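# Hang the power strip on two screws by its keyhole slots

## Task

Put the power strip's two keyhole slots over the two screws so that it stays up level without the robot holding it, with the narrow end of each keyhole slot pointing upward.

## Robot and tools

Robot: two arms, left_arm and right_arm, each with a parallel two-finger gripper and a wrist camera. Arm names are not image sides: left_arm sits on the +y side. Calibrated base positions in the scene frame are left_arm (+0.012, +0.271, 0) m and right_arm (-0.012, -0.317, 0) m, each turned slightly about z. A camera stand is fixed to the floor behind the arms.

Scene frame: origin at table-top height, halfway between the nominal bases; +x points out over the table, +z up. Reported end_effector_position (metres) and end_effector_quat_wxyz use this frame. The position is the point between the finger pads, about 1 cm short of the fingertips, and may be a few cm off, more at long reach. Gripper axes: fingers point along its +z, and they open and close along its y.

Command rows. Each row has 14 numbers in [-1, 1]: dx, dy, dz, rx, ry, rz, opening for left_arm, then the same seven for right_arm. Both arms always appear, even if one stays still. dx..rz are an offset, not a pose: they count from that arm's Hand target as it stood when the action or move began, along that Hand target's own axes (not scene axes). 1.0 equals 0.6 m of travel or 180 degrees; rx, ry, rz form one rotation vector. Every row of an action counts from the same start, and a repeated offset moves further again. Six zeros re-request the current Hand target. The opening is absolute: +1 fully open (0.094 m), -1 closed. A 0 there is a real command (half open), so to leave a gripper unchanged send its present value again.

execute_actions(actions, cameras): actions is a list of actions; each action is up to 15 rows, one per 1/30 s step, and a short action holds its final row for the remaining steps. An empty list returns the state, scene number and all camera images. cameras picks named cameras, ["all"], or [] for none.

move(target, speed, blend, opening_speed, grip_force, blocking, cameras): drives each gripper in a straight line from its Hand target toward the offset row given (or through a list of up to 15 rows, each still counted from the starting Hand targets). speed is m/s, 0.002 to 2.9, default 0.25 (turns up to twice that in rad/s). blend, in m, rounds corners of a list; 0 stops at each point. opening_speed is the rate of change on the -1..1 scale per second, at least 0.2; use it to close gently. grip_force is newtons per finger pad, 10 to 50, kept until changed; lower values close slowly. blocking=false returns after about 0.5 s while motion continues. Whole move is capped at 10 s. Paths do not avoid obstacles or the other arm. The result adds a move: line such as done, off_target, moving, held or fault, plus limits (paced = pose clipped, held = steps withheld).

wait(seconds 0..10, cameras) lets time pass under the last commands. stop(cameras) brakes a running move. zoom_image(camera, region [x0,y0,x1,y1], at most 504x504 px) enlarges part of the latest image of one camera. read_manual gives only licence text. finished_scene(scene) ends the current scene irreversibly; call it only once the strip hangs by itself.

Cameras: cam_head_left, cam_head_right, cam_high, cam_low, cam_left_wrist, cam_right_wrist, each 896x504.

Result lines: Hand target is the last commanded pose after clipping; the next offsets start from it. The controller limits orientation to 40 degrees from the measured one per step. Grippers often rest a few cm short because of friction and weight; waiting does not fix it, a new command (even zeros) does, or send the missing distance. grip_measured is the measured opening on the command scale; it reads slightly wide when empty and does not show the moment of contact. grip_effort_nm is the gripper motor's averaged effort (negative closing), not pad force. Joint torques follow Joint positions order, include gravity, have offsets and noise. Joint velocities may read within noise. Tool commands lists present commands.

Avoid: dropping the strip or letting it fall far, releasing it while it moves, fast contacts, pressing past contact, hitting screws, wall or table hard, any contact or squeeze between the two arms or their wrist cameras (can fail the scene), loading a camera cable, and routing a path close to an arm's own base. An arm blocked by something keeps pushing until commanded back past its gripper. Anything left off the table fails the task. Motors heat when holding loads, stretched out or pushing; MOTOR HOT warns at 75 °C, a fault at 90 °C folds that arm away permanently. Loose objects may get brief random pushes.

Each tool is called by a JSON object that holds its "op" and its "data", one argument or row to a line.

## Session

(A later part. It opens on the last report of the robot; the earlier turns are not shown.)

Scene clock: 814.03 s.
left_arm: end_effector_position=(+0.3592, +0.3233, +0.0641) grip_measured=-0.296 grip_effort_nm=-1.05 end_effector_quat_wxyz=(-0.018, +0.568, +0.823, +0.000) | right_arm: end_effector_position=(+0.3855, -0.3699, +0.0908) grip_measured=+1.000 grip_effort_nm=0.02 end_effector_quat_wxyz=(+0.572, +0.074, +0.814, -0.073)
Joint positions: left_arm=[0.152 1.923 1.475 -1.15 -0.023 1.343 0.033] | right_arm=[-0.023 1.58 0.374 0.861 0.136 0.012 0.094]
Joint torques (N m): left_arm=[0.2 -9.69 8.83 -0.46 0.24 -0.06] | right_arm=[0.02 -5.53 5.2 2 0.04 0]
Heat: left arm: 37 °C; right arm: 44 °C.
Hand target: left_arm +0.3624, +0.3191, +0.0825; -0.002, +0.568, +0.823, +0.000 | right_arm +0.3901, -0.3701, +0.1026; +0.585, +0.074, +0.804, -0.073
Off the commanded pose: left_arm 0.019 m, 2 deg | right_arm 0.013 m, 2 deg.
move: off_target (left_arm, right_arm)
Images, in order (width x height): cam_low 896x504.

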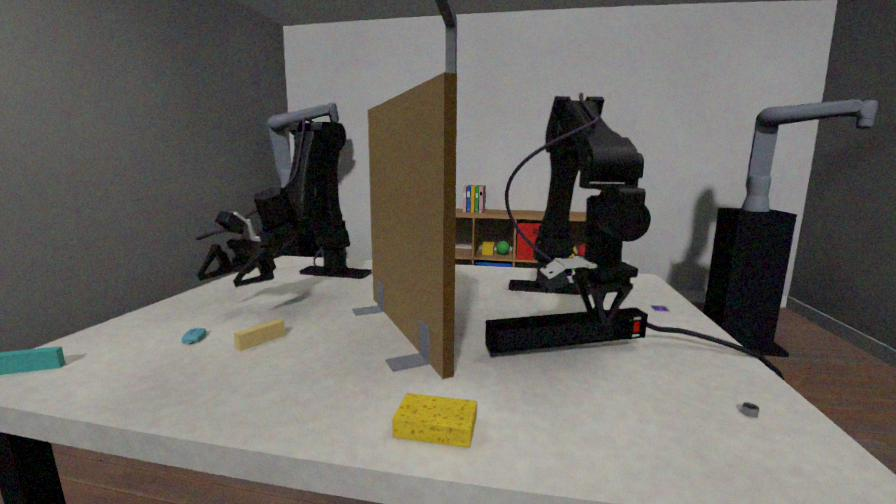

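{"op": "move", "data": {
  "target": [-0.108,-0.276,-0.03,0,0,0.254,-0.42,0,0,0,0,0,0,1],
  "speed": 0.12,
  "cameras": ["cam_low","cam_head_left","cam_left_wrist"]
}}

Scene clock: 825.43 s.
left_arm: end_effector_position=(+0.2379, +0.2145, +0.0918) grip_measured=-0.296 grip_effort_nm=-1.05 end_effector_quat_wxyz=(-0.028, +0.825, +0.564, +0.011) | right_arm: end_effector_position=(+0.3855, -0.3699, +0.0908) grip_measured=+1.000 grip_effort_nm=0.02 end_effector_quat_wxyz=(+0.572, +0.074, +0.814, -0.073)
Joint positions: left_arm=[-0.273 1.461 1.066 -1.205 -0.053 1.65 0.033] | right_arm=[-0.023 1.58 0.374 0.861 0.136 0.012 0.094]
Joint torques (N m): left_arm=[-1.77 -7.27 5.72 -0.19 0.57 0.44] | right_arm=[0.02 -5.42 5.08 1.99 0.07 -0.02]
Heat: left arm: 38 °C; right arm: 44 °C.
Hand target: left_arm +0.2307, +0.1996, +0.1007; -0.001, +0.843, +0.538, -0.001 | right_arm +0.3901, -0.3701, +0.1026; +0.585, +0.074, +0.804, -0.073
Off the commanded pose: left_arm 0.019 m, 5 deg | right_arm 0.013 m, 2 deg.
move: off_target (left_arm, right_arm)
Images, in order (width x height): cam_head_left 896x504, cam_low 896x504, cam_left_wrist 896x504.

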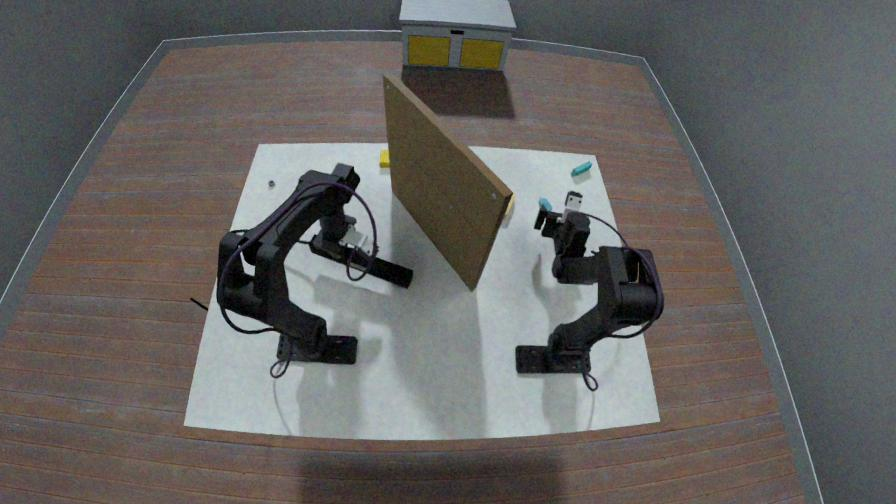

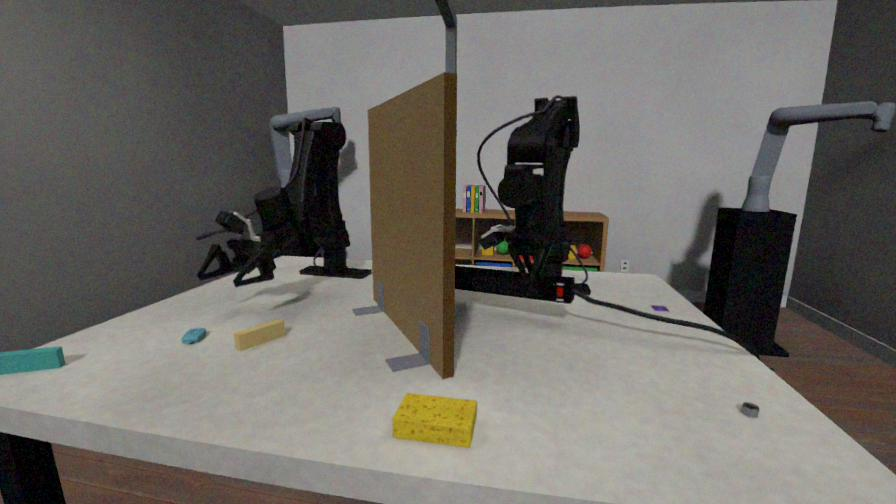

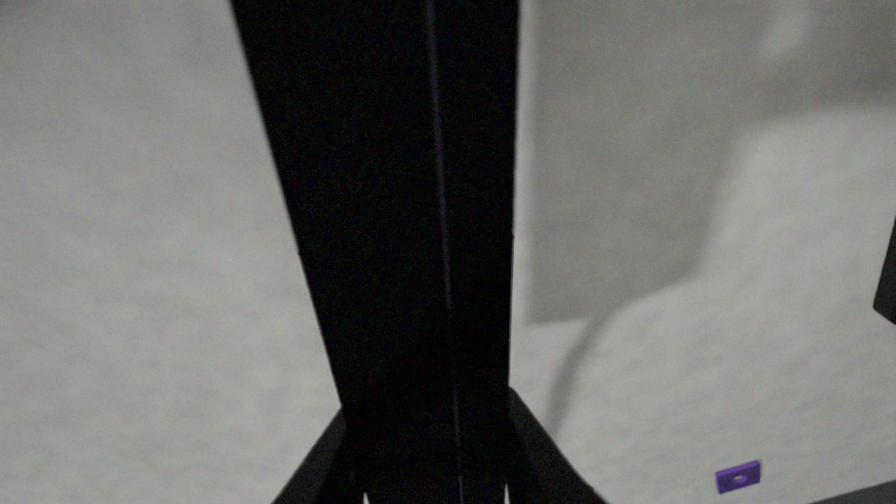

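{"op": "move", "data": {
  "target": [-0.029,-0.023,0.095,0,0,-0.025,-0.42,0,0,0,0,0,0,1],
  "speed": 0.08,
  "cameras": ["cam_low","cam_head_right"]
}}

Scene clock: 835.70 s.
left_arm: end_effector_position=(+0.2098, +0.2124, +0.0424) grip_measured=-0.296 grip_effort_nm=-1.05 end_effector_quat_wxyz=(-0.046, +0.813, +0.580, +0.013) | right_arm: end_effector_position=(+0.3855, -0.3699, +0.0908) grip_measured=+1.000 grip_effort_nm=0.02 end_effector_quat_wxyz=(+0.572, +0.074, +0.814, -0.073)
Joint positions: left_arm=[-0.339 1.438 0.84 -1.034 -0.072 1.545 0.033] | right_arm=[-0.023 1.58 0.374 0.861 0.136 0.012 0.094]
Joint torques (N m): left_arm=[-2.15 -5.81 4.7 0.33 0.82 -0.07] | right_arm=[-0.06 -5.7 5.26 1.98 0.04 -0.01]
Heat: left arm: 37 °C; right arm: 44 °C.
Hand target: left_arm +0.2108, +0.1897, +0.0437; -0.001, +0.821, +0.571, -0.001 | right_arm +0.3901, -0.3701, +0.1026; +0.585, +0.074, +0.804, -0.073
Off the commanded pose: left_arm 0.023 m, 5 deg | right_arm 0.013 m, 2 deg.
move: off_target (left_arm, right_arm)
Images, in order (width x height): cam_head_right 896x504, cam_low 896x504.

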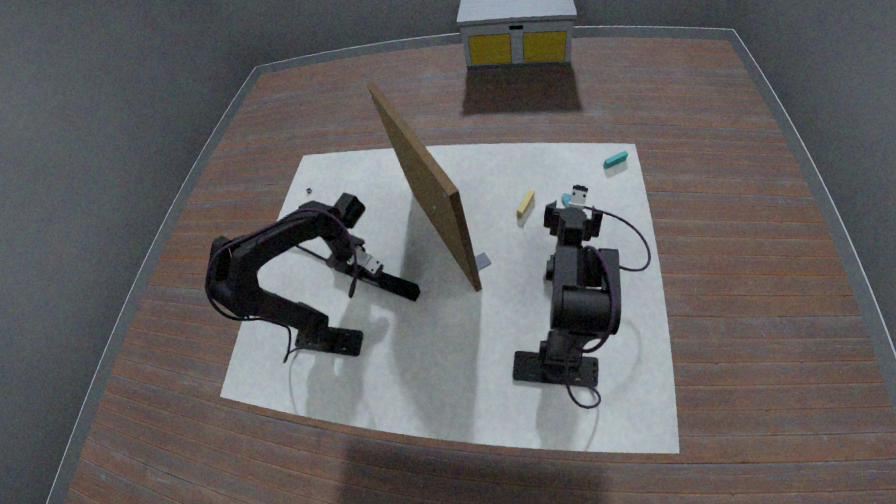

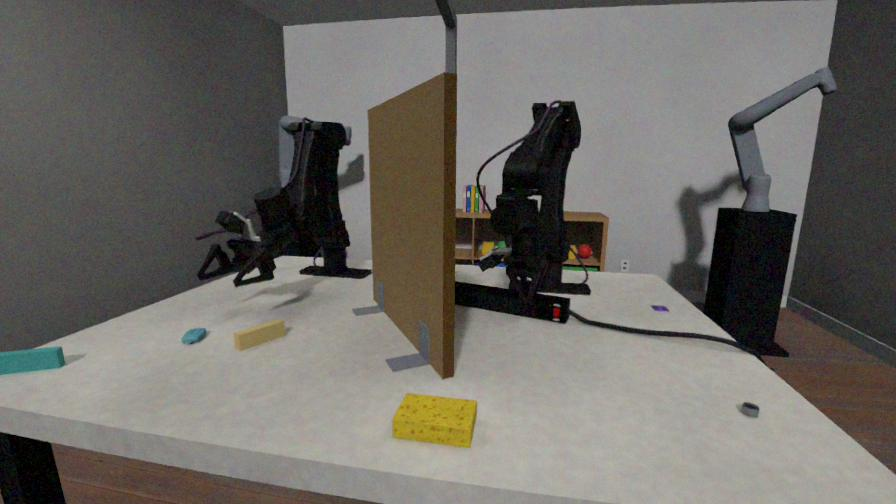

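{"op": "move", "data": {
  "target": [
    [0,0,0,0,0,0,-0.42,-0.049,-0.0175,-0.173,0,0,0,1],
    [0,0,0,0,0,0,-0.42,0.0545,-0.02,-0.3715,-0.3395,0.2888,-0.452,1]
  ],
  "speed": 0.3,
  "blend": [0.04,0],
  "cameras": ["cam_low","cam_head_right","cam_high"]
}}

Scene clock: 873.10 s.
left_arm: end_effector_position=(+0.2098, +0.2124, +0.0424) grip_measured=-0.296 grip_effort_nm=-1.05 end_effector_quat_wxyz=(-0.046, +0.813, +0.580, +0.013) | right_arm: end_effector_position=(+0.1668, -0.3339, +0.1307) grip_measured=+1.000 grip_effort_nm=0.02 end_effector_quat_wxyz=(+0.003, +0.670, -0.742, -0.009)
Joint positions: left_arm=[-0.339 1.438 0.84 -1.034 -0.072 1.545 0.033] | right_arm=[-0.055 1.232 1.046 -1.402 -0.007 -1.573 0.094]
Joint torques (N m): left_arm=[-2.14 -5.9 4.79 0.33 0.79 -0.07] | right_arm=[0.59 -2.14 7.82 0.13 0.09 -0.15]
Heat: left arm: 36 °C; right arm: 43 °C.
Hand target: left_arm +0.2108, +0.1897, +0.0437; -0.001, +0.821, +0.571, -0.001 | right_arm +0.1703, -0.3352, +0.1397; +0.000, -0.676, +0.737, +0.000
Off the commanded pose: left_arm 0.023 m, 5 deg | right_arm 0.010 m, 1 deg.
move: off_target (left_arm)
Images, in order (width x height): cam_head_right 896x504, cam_high 896x504, cam_low 896x504.

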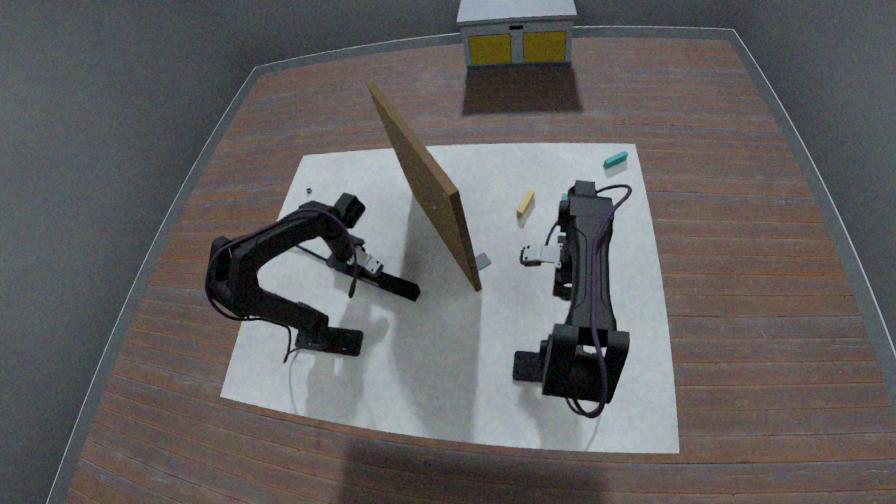

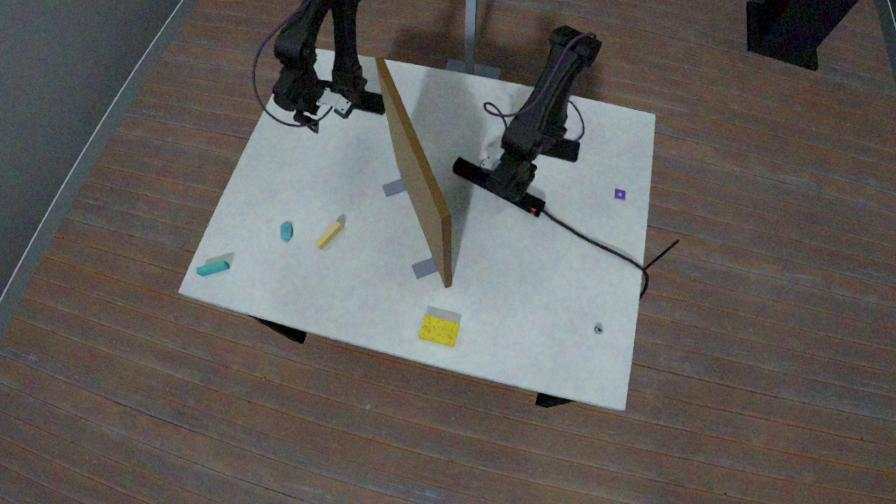

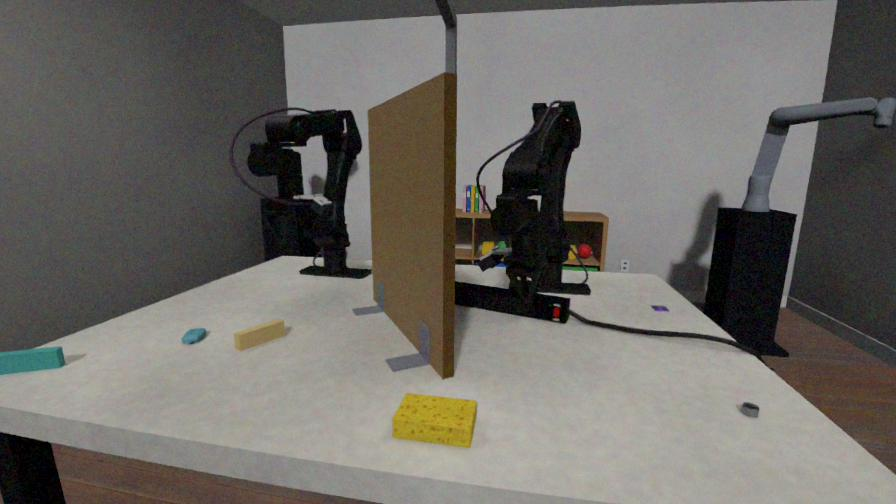

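{"op": "move", "data": {
  "target": [0,0,0,0,0,0,-0.42,-0.286,0.207,0.017,0,0,-0.394,1],
  "speed": 0.25,
  "cameras": ["cam_head_right","cam_high","cam_head_left"]
}}

Scene clock: 885.57 s.
left_arm: end_effector_position=(+0.2098, +0.2124, +0.0424) grip_measured=-0.296 grip_effort_nm=-1.05 end_effector_quat_wxyz=(-0.046, +0.813, +0.580, +0.013) | right_arm: end_effector_position=(+0.0568, -0.1626, +0.1213) grip_measured=+1.000 grip_effort_nm=0.01 end_effector_quat_wxyz=(+0.020, +0.976, -0.216, -0.006)
Joint positions: left_arm=[-0.339 1.438 0.84 -1.034 -0.072 1.545 0.033] | right_arm=[1.192 1.215 0.997 -1.395 -0.004 -1.564 0.094]
Joint torques (N m): left_arm=[-2.21 -5.89 4.7 0.33 0.81 -0.08] | right_arm=[0.46 -1.96 7.71 0.28 0.08 -0.12]
Heat: left arm: 36 °C; right arm: 40 °C.
Hand target: left_arm +0.2108, +0.1897, +0.0437; -0.001, +0.821, +0.571, -0.001 | right_arm +0.0614, -0.1535, +0.1296; +0.000, +0.978, -0.208, +0.000
Off the commanded pose: left_arm 0.023 m, 5 deg | right_arm 0.013 m, 3 deg.
move: off_target (left_arm, right_arm)
Images, in order (width x height): cam_head_left 896x504, cam_head_right 896x504, cam_high 896x504.

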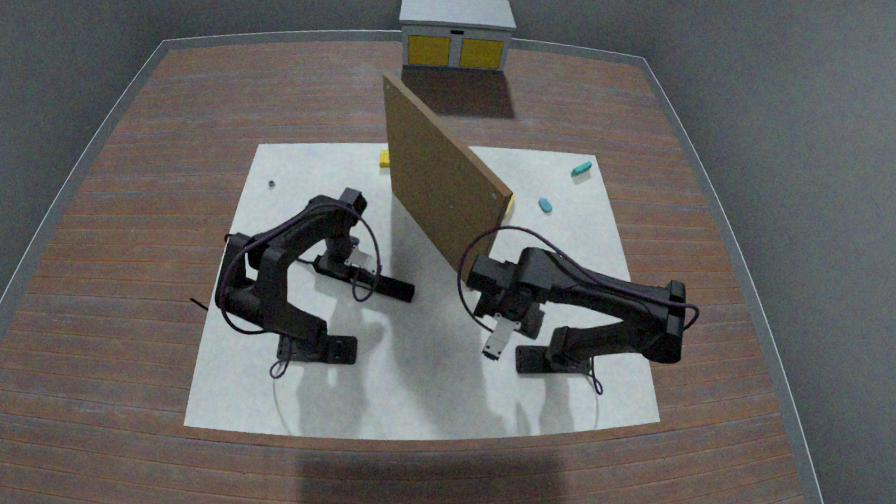

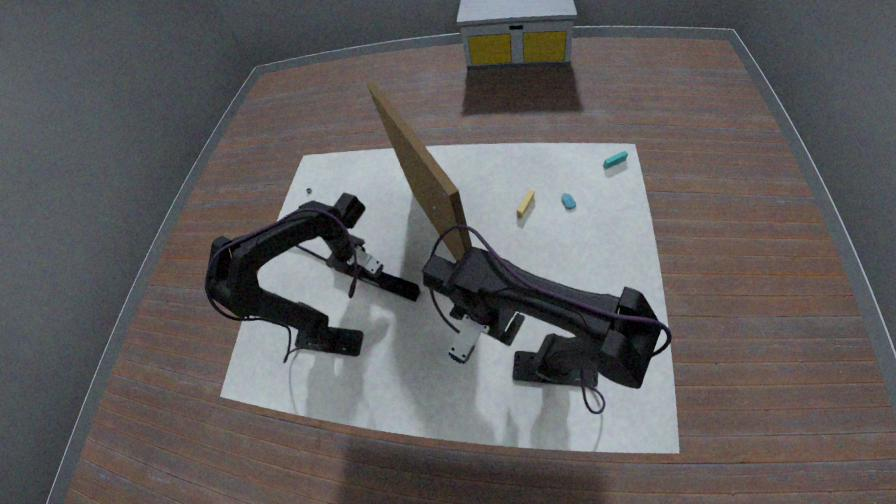

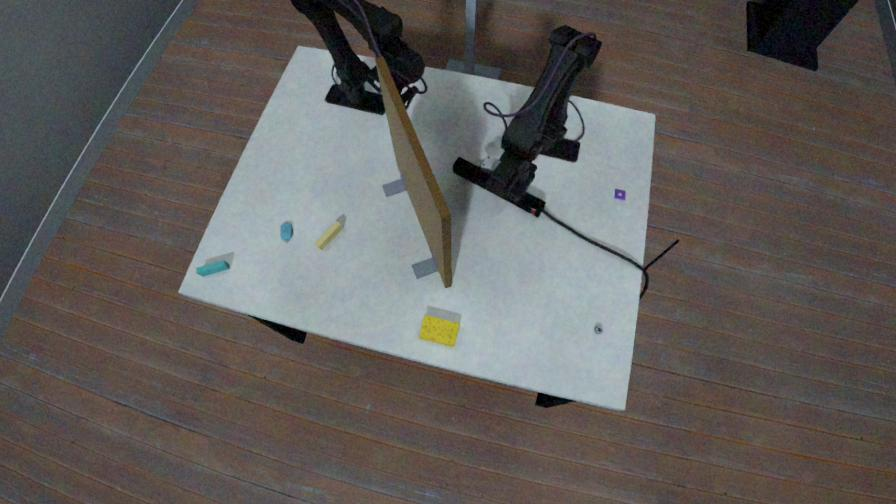

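{"op": "move", "data": {
  "target": [0,0,0,0,0,0,-0.42,0.0123,-0.252,0.133,0.3462,-0.3758,0.3784,0.6],
  "speed": 0.2,
  "cameras": ["cam_head_right","cam_high","cam_head_left","cam_right_wrist","cam_low"]
}}

Scene clock: 917.13 s.
left_arm: end_effector_position=(+0.2098, +0.2124, +0.0424) grip_measured=-0.296 grip_effort_nm=-1.05 end_effector_quat_wxyz=(-0.046, +0.813, +0.580, +0.013) | right_arm: end_effector_position=(+0.1207, -0.0266, +0.0295) grip_measured=+0.602 grip_effort_nm=-0.09 end_effector_quat_wxyz=(+0.454, -0.486, +0.661, +0.349)
Joint positions: left_arm=[-0.339 1.438 0.84 -1.034 -0.072 1.545 0.033] | right_arm=[1.025 1.893 0.023 1.501 -0.294 -0.09 0.075]
Joint torques (N m): left_arm=[-2.17 -5.85 4.74 0.31 0.8 -0.11] | right_arm=[0.43 -3.36 1.92 2.82 0.15 0.22]
Heat: left arm: 36 °C; right arm: 38 °C.
Hand target: left_arm +0.2108, +0.1897, +0.0437; -0.001, +0.821, +0.571, -0.001 | right_arm +0.1297, -0.0185, +0.0498; +0.551, -0.425, +0.602, +0.391
Off the commanded pose: left_arm 0.023 m, 5 deg | right_arm 0.024 m, 16 deg.
joint sent to its limit (right arm) — joint 4 (wrist pitch), upper limit. The joint targets are off in position and orientation.
move: off_target (left_arm, right_arm)
Images, in order (width x height): cam_head_left 896x504, cam_head_right 896x504, cam_high 896x504, cam_low 896x504, cam_right_wrist 896x504.

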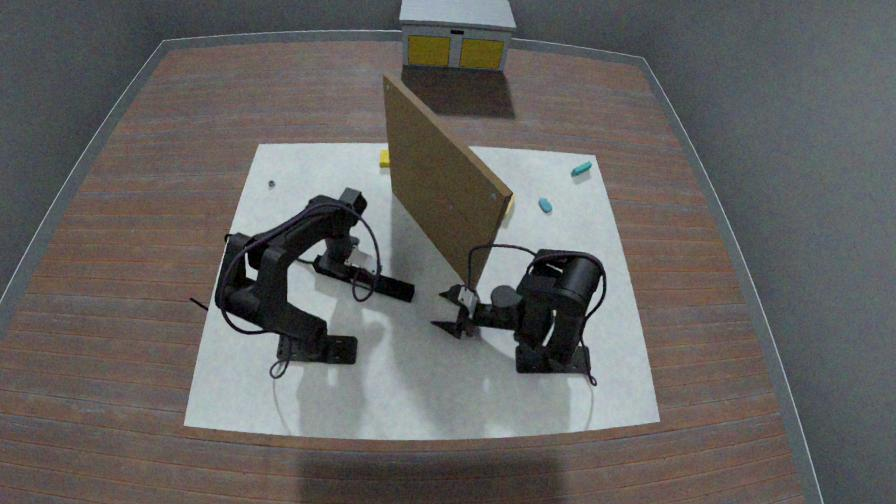

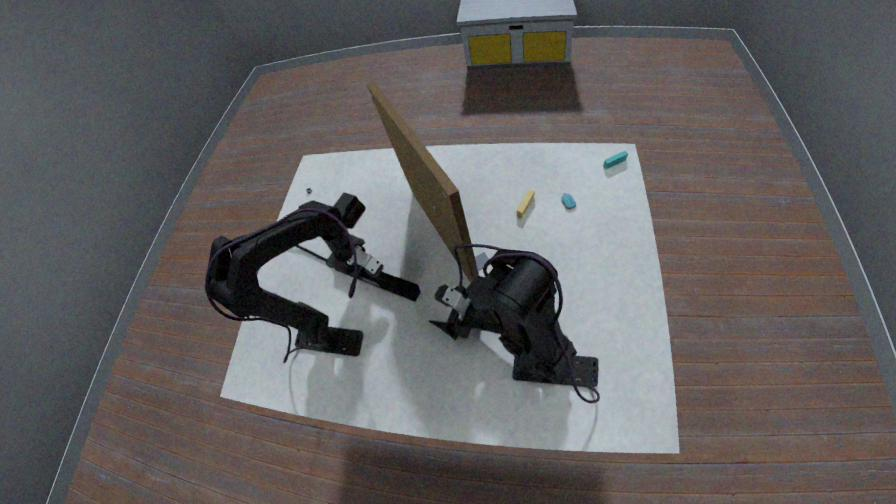

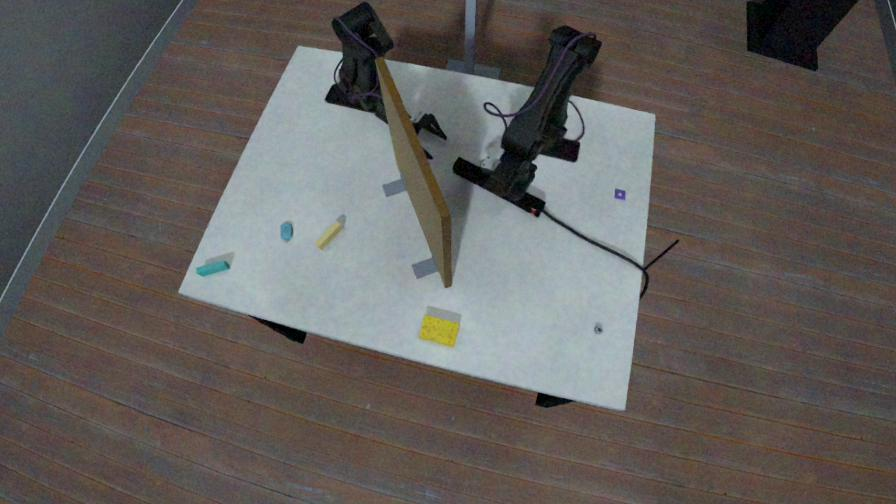

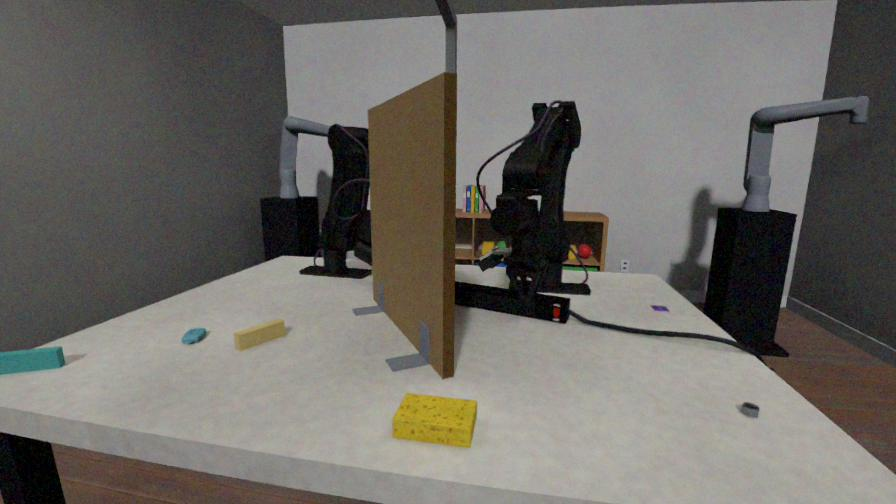

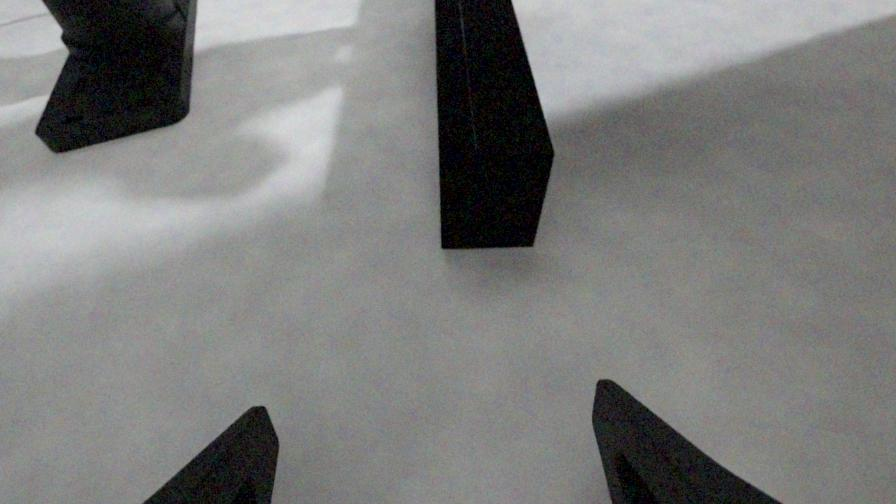

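{"op": "move", "data": {
  "target": [0,0,0,0,0,0,-0.42,-0.0098,-0.025,0.035,0,0.111,0,0.6],
  "speed": 0.15,
  "cameras": ["cam_high","cam_right_wrist"]
}}

Scene clock: 960.63 s.
left_arm: end_effector_position=(+0.2098, +0.2124, +0.0424) grip_measured=-0.296 grip_effort_nm=-1.05 end_effector_quat_wxyz=(-0.046, +0.813, +0.580, +0.013) | right_arm: end_effector_position=(+0.1422, -0.0074, +0.0433) grip_measured=+0.602 grip_effort_nm=-0.08 end_effector_quat_wxyz=(+0.426, -0.492, +0.690, +0.316)
Joint positions: left_arm=[-0.339 1.438 0.84 -1.034 -0.072 1.545 0.033] | right_arm=[1.025 1.565 0.188 0.909 -0.254 -0.107 0.075]
Joint torques (N m): left_arm=[-2.21 -5.85 4.7 0.32 0.8 -0.08] | right_arm=[-0.18 -5.96 5.64 1.52 0.1 -0.06]
Heat: left arm: 36 °C; right arm: 45 °C.
Hand target: left_arm +0.2108, +0.1897, +0.0437; -0.001, +0.821, +0.571, -0.001 | right_arm +0.1511, -0.0033, +0.0538; +0.438, -0.487, +0.689, +0.311
Off the commanded pose: left_arm 0.023 m, 5 deg | right_arm 0.014 m, 2 deg.
move: off_target (left_arm, right_arm)
Images, in order (width x height): cam_high 896x504, cam_right_wrist 896x504.

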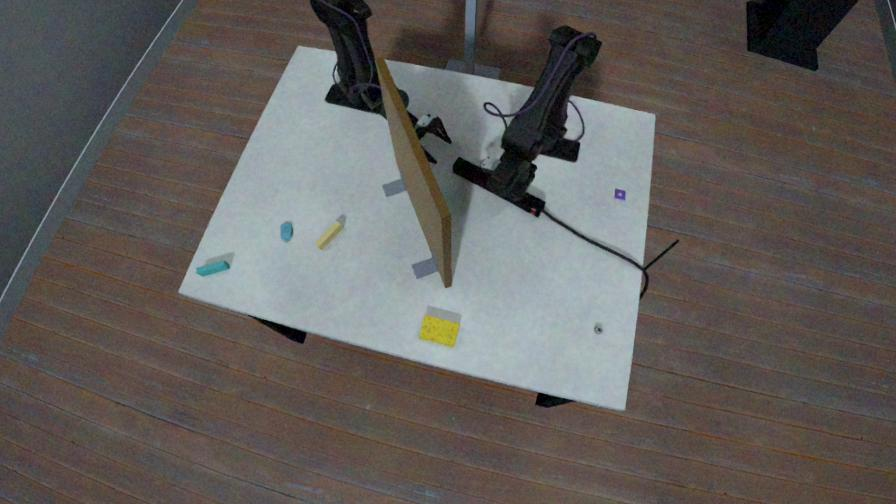

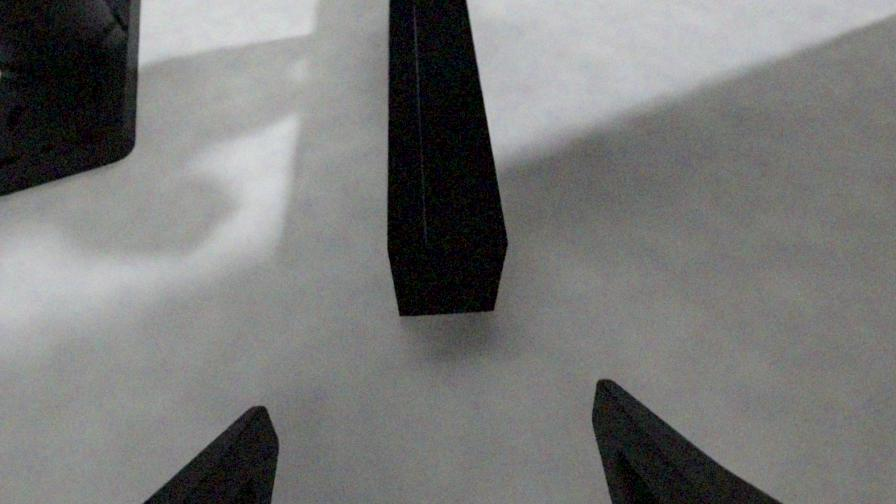

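{"op": "move", "data": {
  "target": [0,0,0,0,0,0,-0.42,-0.08,-0.0115,0.171,0,-0.044,0,0.6],
  "speed": 0.08,
  "cameras": ["cam_high","cam_right_wrist","cam_head_left"]
}}

Scene clock: 975.63 s.
left_arm: end_effector_position=(+0.2098, +0.2124, +0.0424) grip_measured=-0.296 grip_effort_nm=-1.05 end_effector_quat_wxyz=(-0.046, +0.813, +0.580, +0.013) | right_arm: end_effector_position=(+0.1880, +0.0927, +0.0419) grip_measured=+0.602 grip_effort_nm=-0.09 end_effector_quat_wxyz=(+0.466, -0.479, +0.664, +0.335)
Joint positions: left_arm=[-0.339 1.438 0.84 -1.034 -0.072 1.545 0.033] | right_arm=[1.086 1.982 0.569 1.057 -0.199 -0.074 0.075]
Joint torques (N m): left_arm=[-2.06 -5.87 4.71 0.32 0.8 -0.08] | right_arm=[0.5 -6.16 5.35 2.35 0.12 0.22]
Heat: left arm: 36 °C; right arm: 43 °C.
Hand target: left_arm +0.2108, +0.1897, +0.0437; -0.001, +0.821, +0.571, -0.001 | right_arm +0.1953, +0.1012, +0.0539; +0.485, -0.464, +0.657, +0.344
Off the commanded pose: left_arm 0.023 m, 5 deg | right_arm 0.017 m, 3 deg.
move: off_target (left_arm, right_arm)
Images, in order (width x height): cam_head_left 896x504, cam_high 896x504, cam_right_wrist 896x504.

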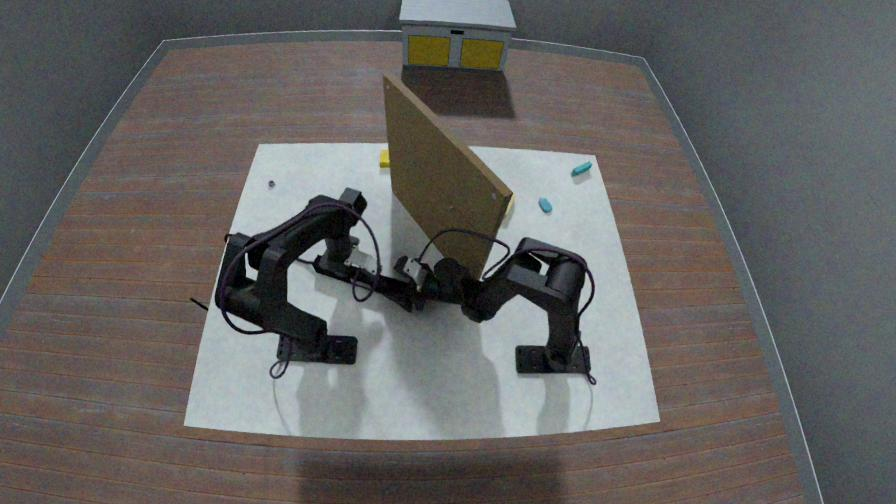

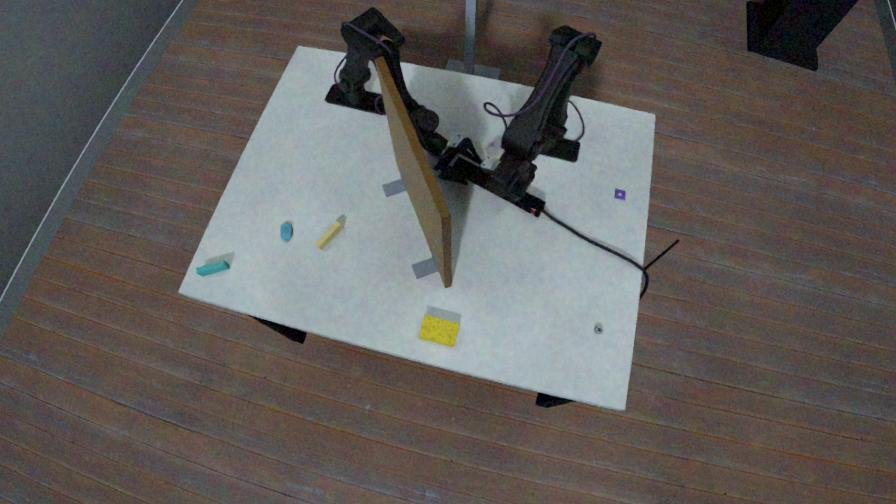

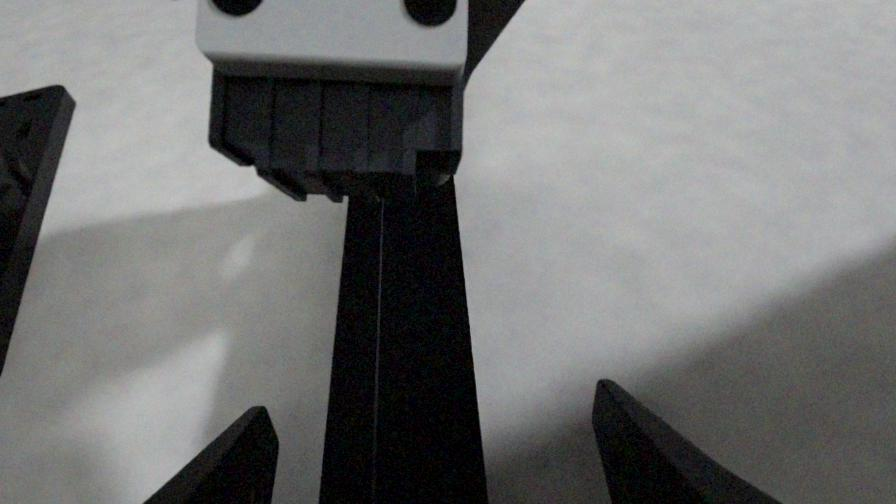

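{"op": "move", "data": {
  "target": [0,0,0,0,0,0,-0.42,0,0.016,0,0,0,0,0.6],
  "speed": 0.05,
  "cameras": ["cam_right_wrist"]
}}

Scene clock: 980.17 s.
left_arm: end_effector_position=(+0.2098, +0.2124, +0.0424) grip_measured=-0.296 grip_effort_nm=-1.05 end_effector_quat_wxyz=(-0.046, +0.813, +0.580, +0.013) | right_arm: end_effector_position=(+0.1800, +0.0975, +0.0425) grip_measured=+0.602 grip_effort_nm=-0.09 end_effector_quat_wxyz=(+0.466, -0.479, +0.664, +0.335)
Joint positions: left_arm=[-0.339 1.438 0.84 -1.034 -0.072 1.545 0.033] | right_arm=[1.118 1.982 0.569 1.062 -0.169 -0.063 0.075]
Joint torques (N m): left_arm=[-2.17 -5.76 4.77 0.32 0.8 -0.06] | right_arm=[0.39 -6.32 4.77 2.35 0.11 0.22]
Heat: left arm: 36 °C; right arm: 44 °C.
Hand target: left_arm +0.2108, +0.1897, +0.0437; -0.001, +0.821, +0.571, -0.001 | right_arm +0.1862, +0.1044, +0.0539; +0.485, -0.464, +0.657, +0.344
Off the commanded pose: left_arm 0.023 m, 5 deg | right_arm 0.015 m, 3 deg.
move: off_target (left_arm, right_arm)
Images, in order (width x height): cam_right_wrist 896x504.

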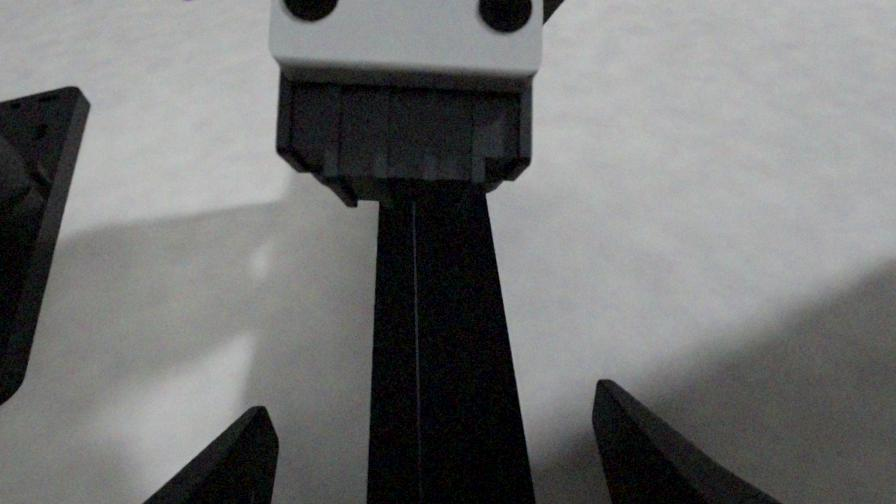

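Close right gripper.

{"op": "move", "data": {
  "target": [0,0,0,0,0,0,-0.42,0,-0.003,0,0,0,0,-0.42],
  "opening_speed": 0.5,
  "speed": 0.05,
  "cameras": ["cam_right_wrist"]
}}

Scene clock: 985.13 s.
left_arm: end_effector_position=(+0.2100, +0.2124, +0.0424) grip_measured=-0.296 grip_effort_nm=-1.05 end_effector_quat_wxyz=(-0.045, +0.813, +0.580, +0.013) | right_arm: end_effector_position=(+0.1823, +0.0965, +0.0425) grip_measured=-0.303 grip_effort_nm=-1.01 end_effector_quat_wxyz=(+0.467, -0.476, +0.666, +0.334)
Joint positions: left_arm=[-0.339 1.438 0.84 -1.033 -0.072 1.545 0.033] | right_arm=[1.114 1.982 0.569 1.062 -0.167 -0.06 0.033]
Joint torques (N m): left_arm=[-2.09 -5.82 4.72 0.32 0.78 -0.07] | right_arm=[-0.06 -6.28 4.98 2.37 0.06 0.16]
Heat: left arm: 36 °C; right arm: 45 °C.
Hand target: left_arm +0.2107, +0.1897, +0.0437; -0.002, +0.821, +0.571, -0.001 | right_arm +0.1879, +0.1039, +0.0539; +0.485, -0.464, +0.657, +0.344
Off the commanded pose: left_arm 0.023 m, 5 deg | right_arm 0.015 m, 3 deg.
move: off_target (left_arm, right_arm)
Images, in order (width x height): cam_right_wrist 896x504.

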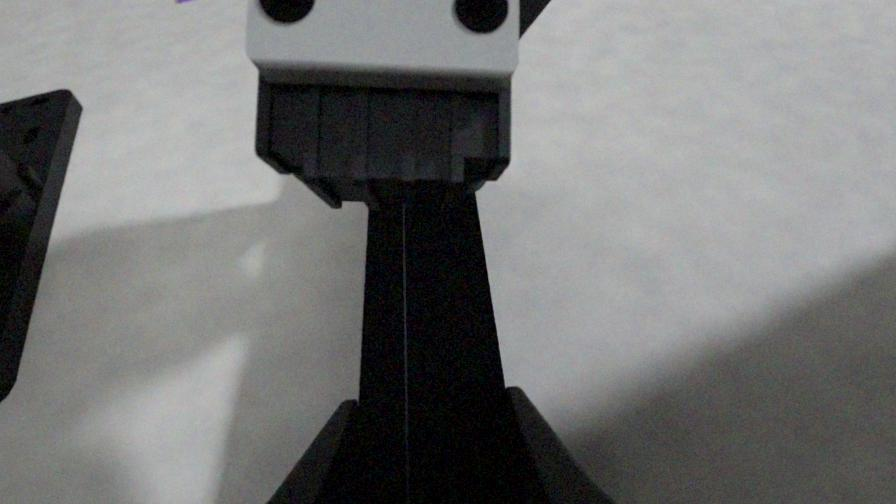

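{"op": "move", "data": {
  "target": [0,0,0,0,0,0,0.4,0,0,0,0,0,0,-0.42],
  "opening_speed": 0.5,
  "speed": 0.05,
  "cameras": ["cam_right_wrist"]
}}

{"op": "move", "data": {
  "target": [0,0,-0.25,0,0,0,0.5,0,0,0,0,0,0,-0.42],
  "speed": 0.15,
  "cameras": ["cam_head_right","cam_left_wrist","cam_low","cam_high"]
}}

Scene clock: 993.70 s.
left_arm: end_effector_position=(+0.2120, +0.1961, +0.0416) grip_measured=+0.399 grip_effort_nm=0.06 end_effector_quat_wxyz=(-0.019, +0.820, +0.572, +0.002) | right_arm: end_effector_position=(+0.1815, +0.0982, +0.0420) grip_measured=-0.304 grip_effort_nm=-1.01 end_effector_quat_wxyz=(+0.467, -0.477, +0.665, +0.334)
Joint positions: left_arm=[-0.366 1.438 0.84 -1.003 -0.025 1.538 0.066] | right_arm=[1.118 1.987 0.574 1.062 -0.164 -0.06 0.033]
Joint torques (N m): left_arm=[-0.59 -5.71 4.6 0.11 0.29 -0.05] | right_arm=[-0.16 -6.64 4.41 2.35 -0.04 0.13]
Heat: left arm: 36 °C; right arm: 46 °C.
Hand target: left_arm +0.2107, +0.1897, +0.0437; -0.001, +0.821, +0.571, -0.001 | right_arm +0.1879, +0.1039, +0.0539; +0.485, -0.464, +0.657, +0.344
Off the commanded pose: left_arm 0.007 m, 2 deg | right_arm 0.015 m, 3 deg.
move: off_target (right_arm)
Images, in order (width x height): cam_right_wrist 896x504.

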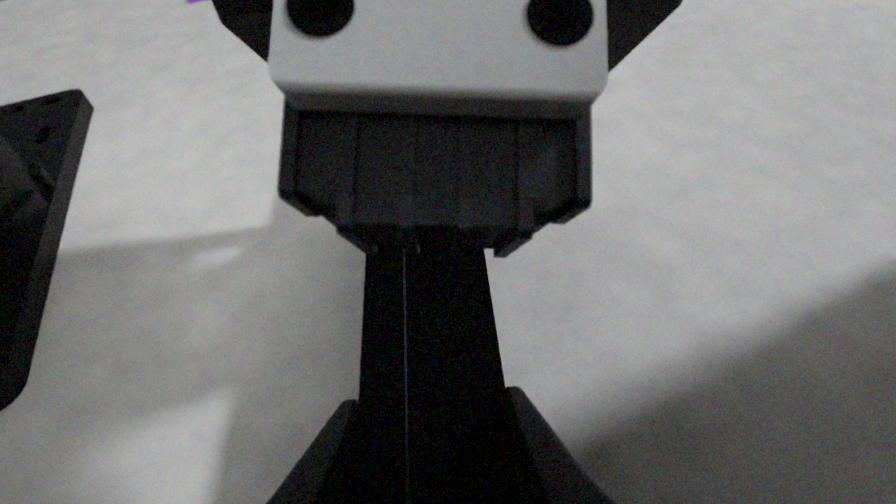

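Scene clock: 995.63 s.
left_arm: end_effector_position=(+0.2167, +0.1942, +0.1872) grip_measured=+0.498 grip_effort_nm=0.06 end_effector_quat_wxyz=(-0.001, +0.819, +0.573, +0.013) | right_arm: end_effector_position=(+0.1815, +0.0982, +0.0420) grip_measured=-0.304 grip_effort_nm=-1.01 end_effector_quat_wxyz=(+0.467, -0.477, +0.665, +0.334)
Joint positions: left_arm=[-0.366 1.383 1.382 -1.557 -0.024 1.537 0.07] | right_arm=[1.118 1.987 0.574 1.062 -0.164 -0.06 0.033]
Joint torques (N m): left_arm=[-0.65 -3.63 7.6 -0.29 0.25 -0.03] | right_arm=[-0.09 -6.69 4.55 2.33 0.02 0.13]
Heat: left arm: 36 °C; right arm: 46 °C.
Hand target: left_arm +0.2112, +0.1895, +0.1937; -0.002, +0.821, +0.571, -0.001 | right_arm +0.1879, +0.1039, +0.0539; +0.485, -0.464, +0.657, +0.344
Off the commanded pose: left_arm 0.010 m, 2 deg | right_arm 0.015 m, 3 deg.
joint sent to its limit (left arm) — joint 4 (wrist pitch), lower limit. The joint targets still meet the commanded pose.
move: off_target (right_arm)
Images, in order (width x height): cam_head_right 896x504, cam_high 896x504, cam_low 896x504, cam_left_wrist 896x504.

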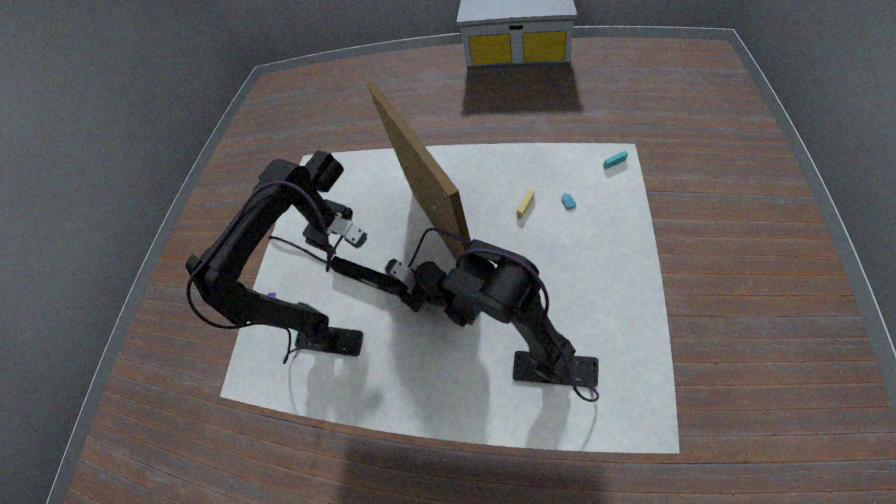

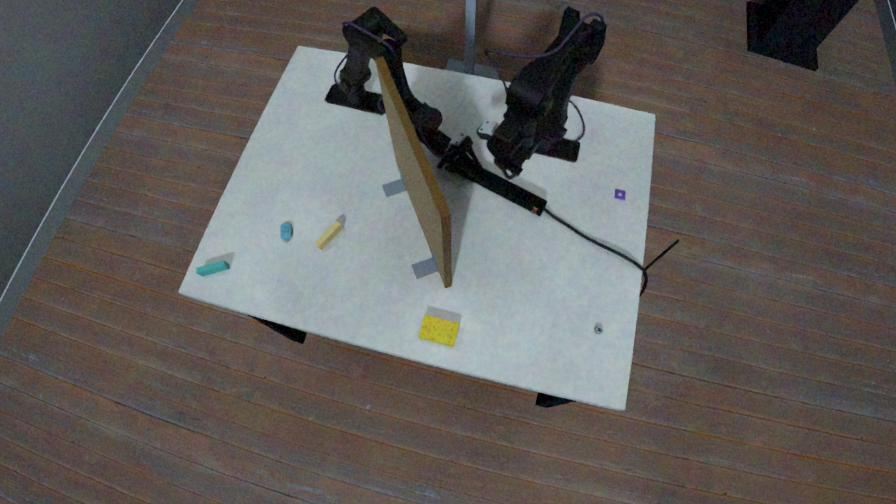

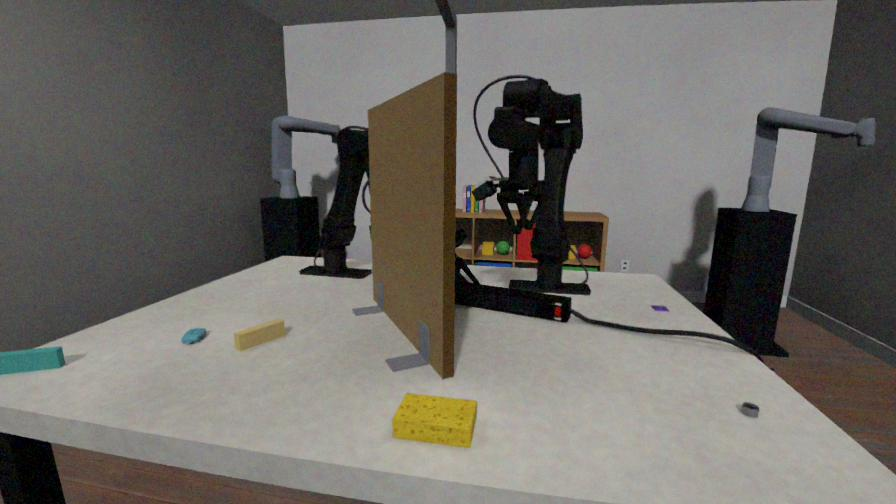

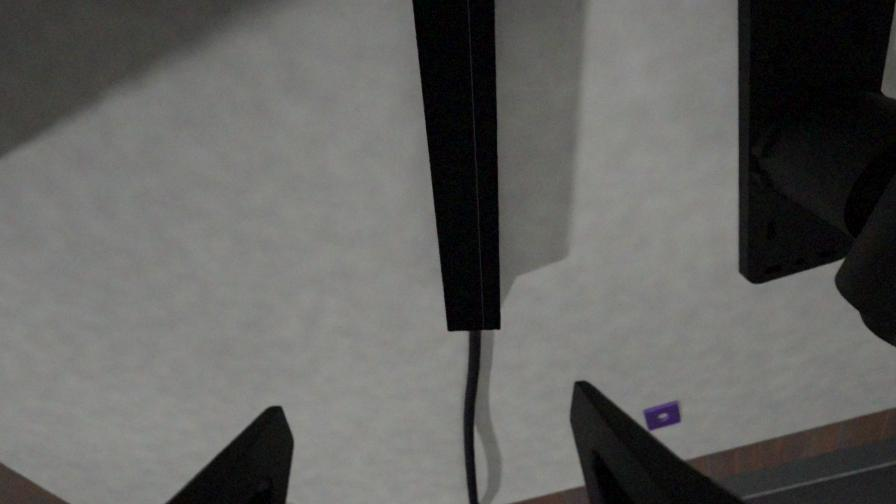

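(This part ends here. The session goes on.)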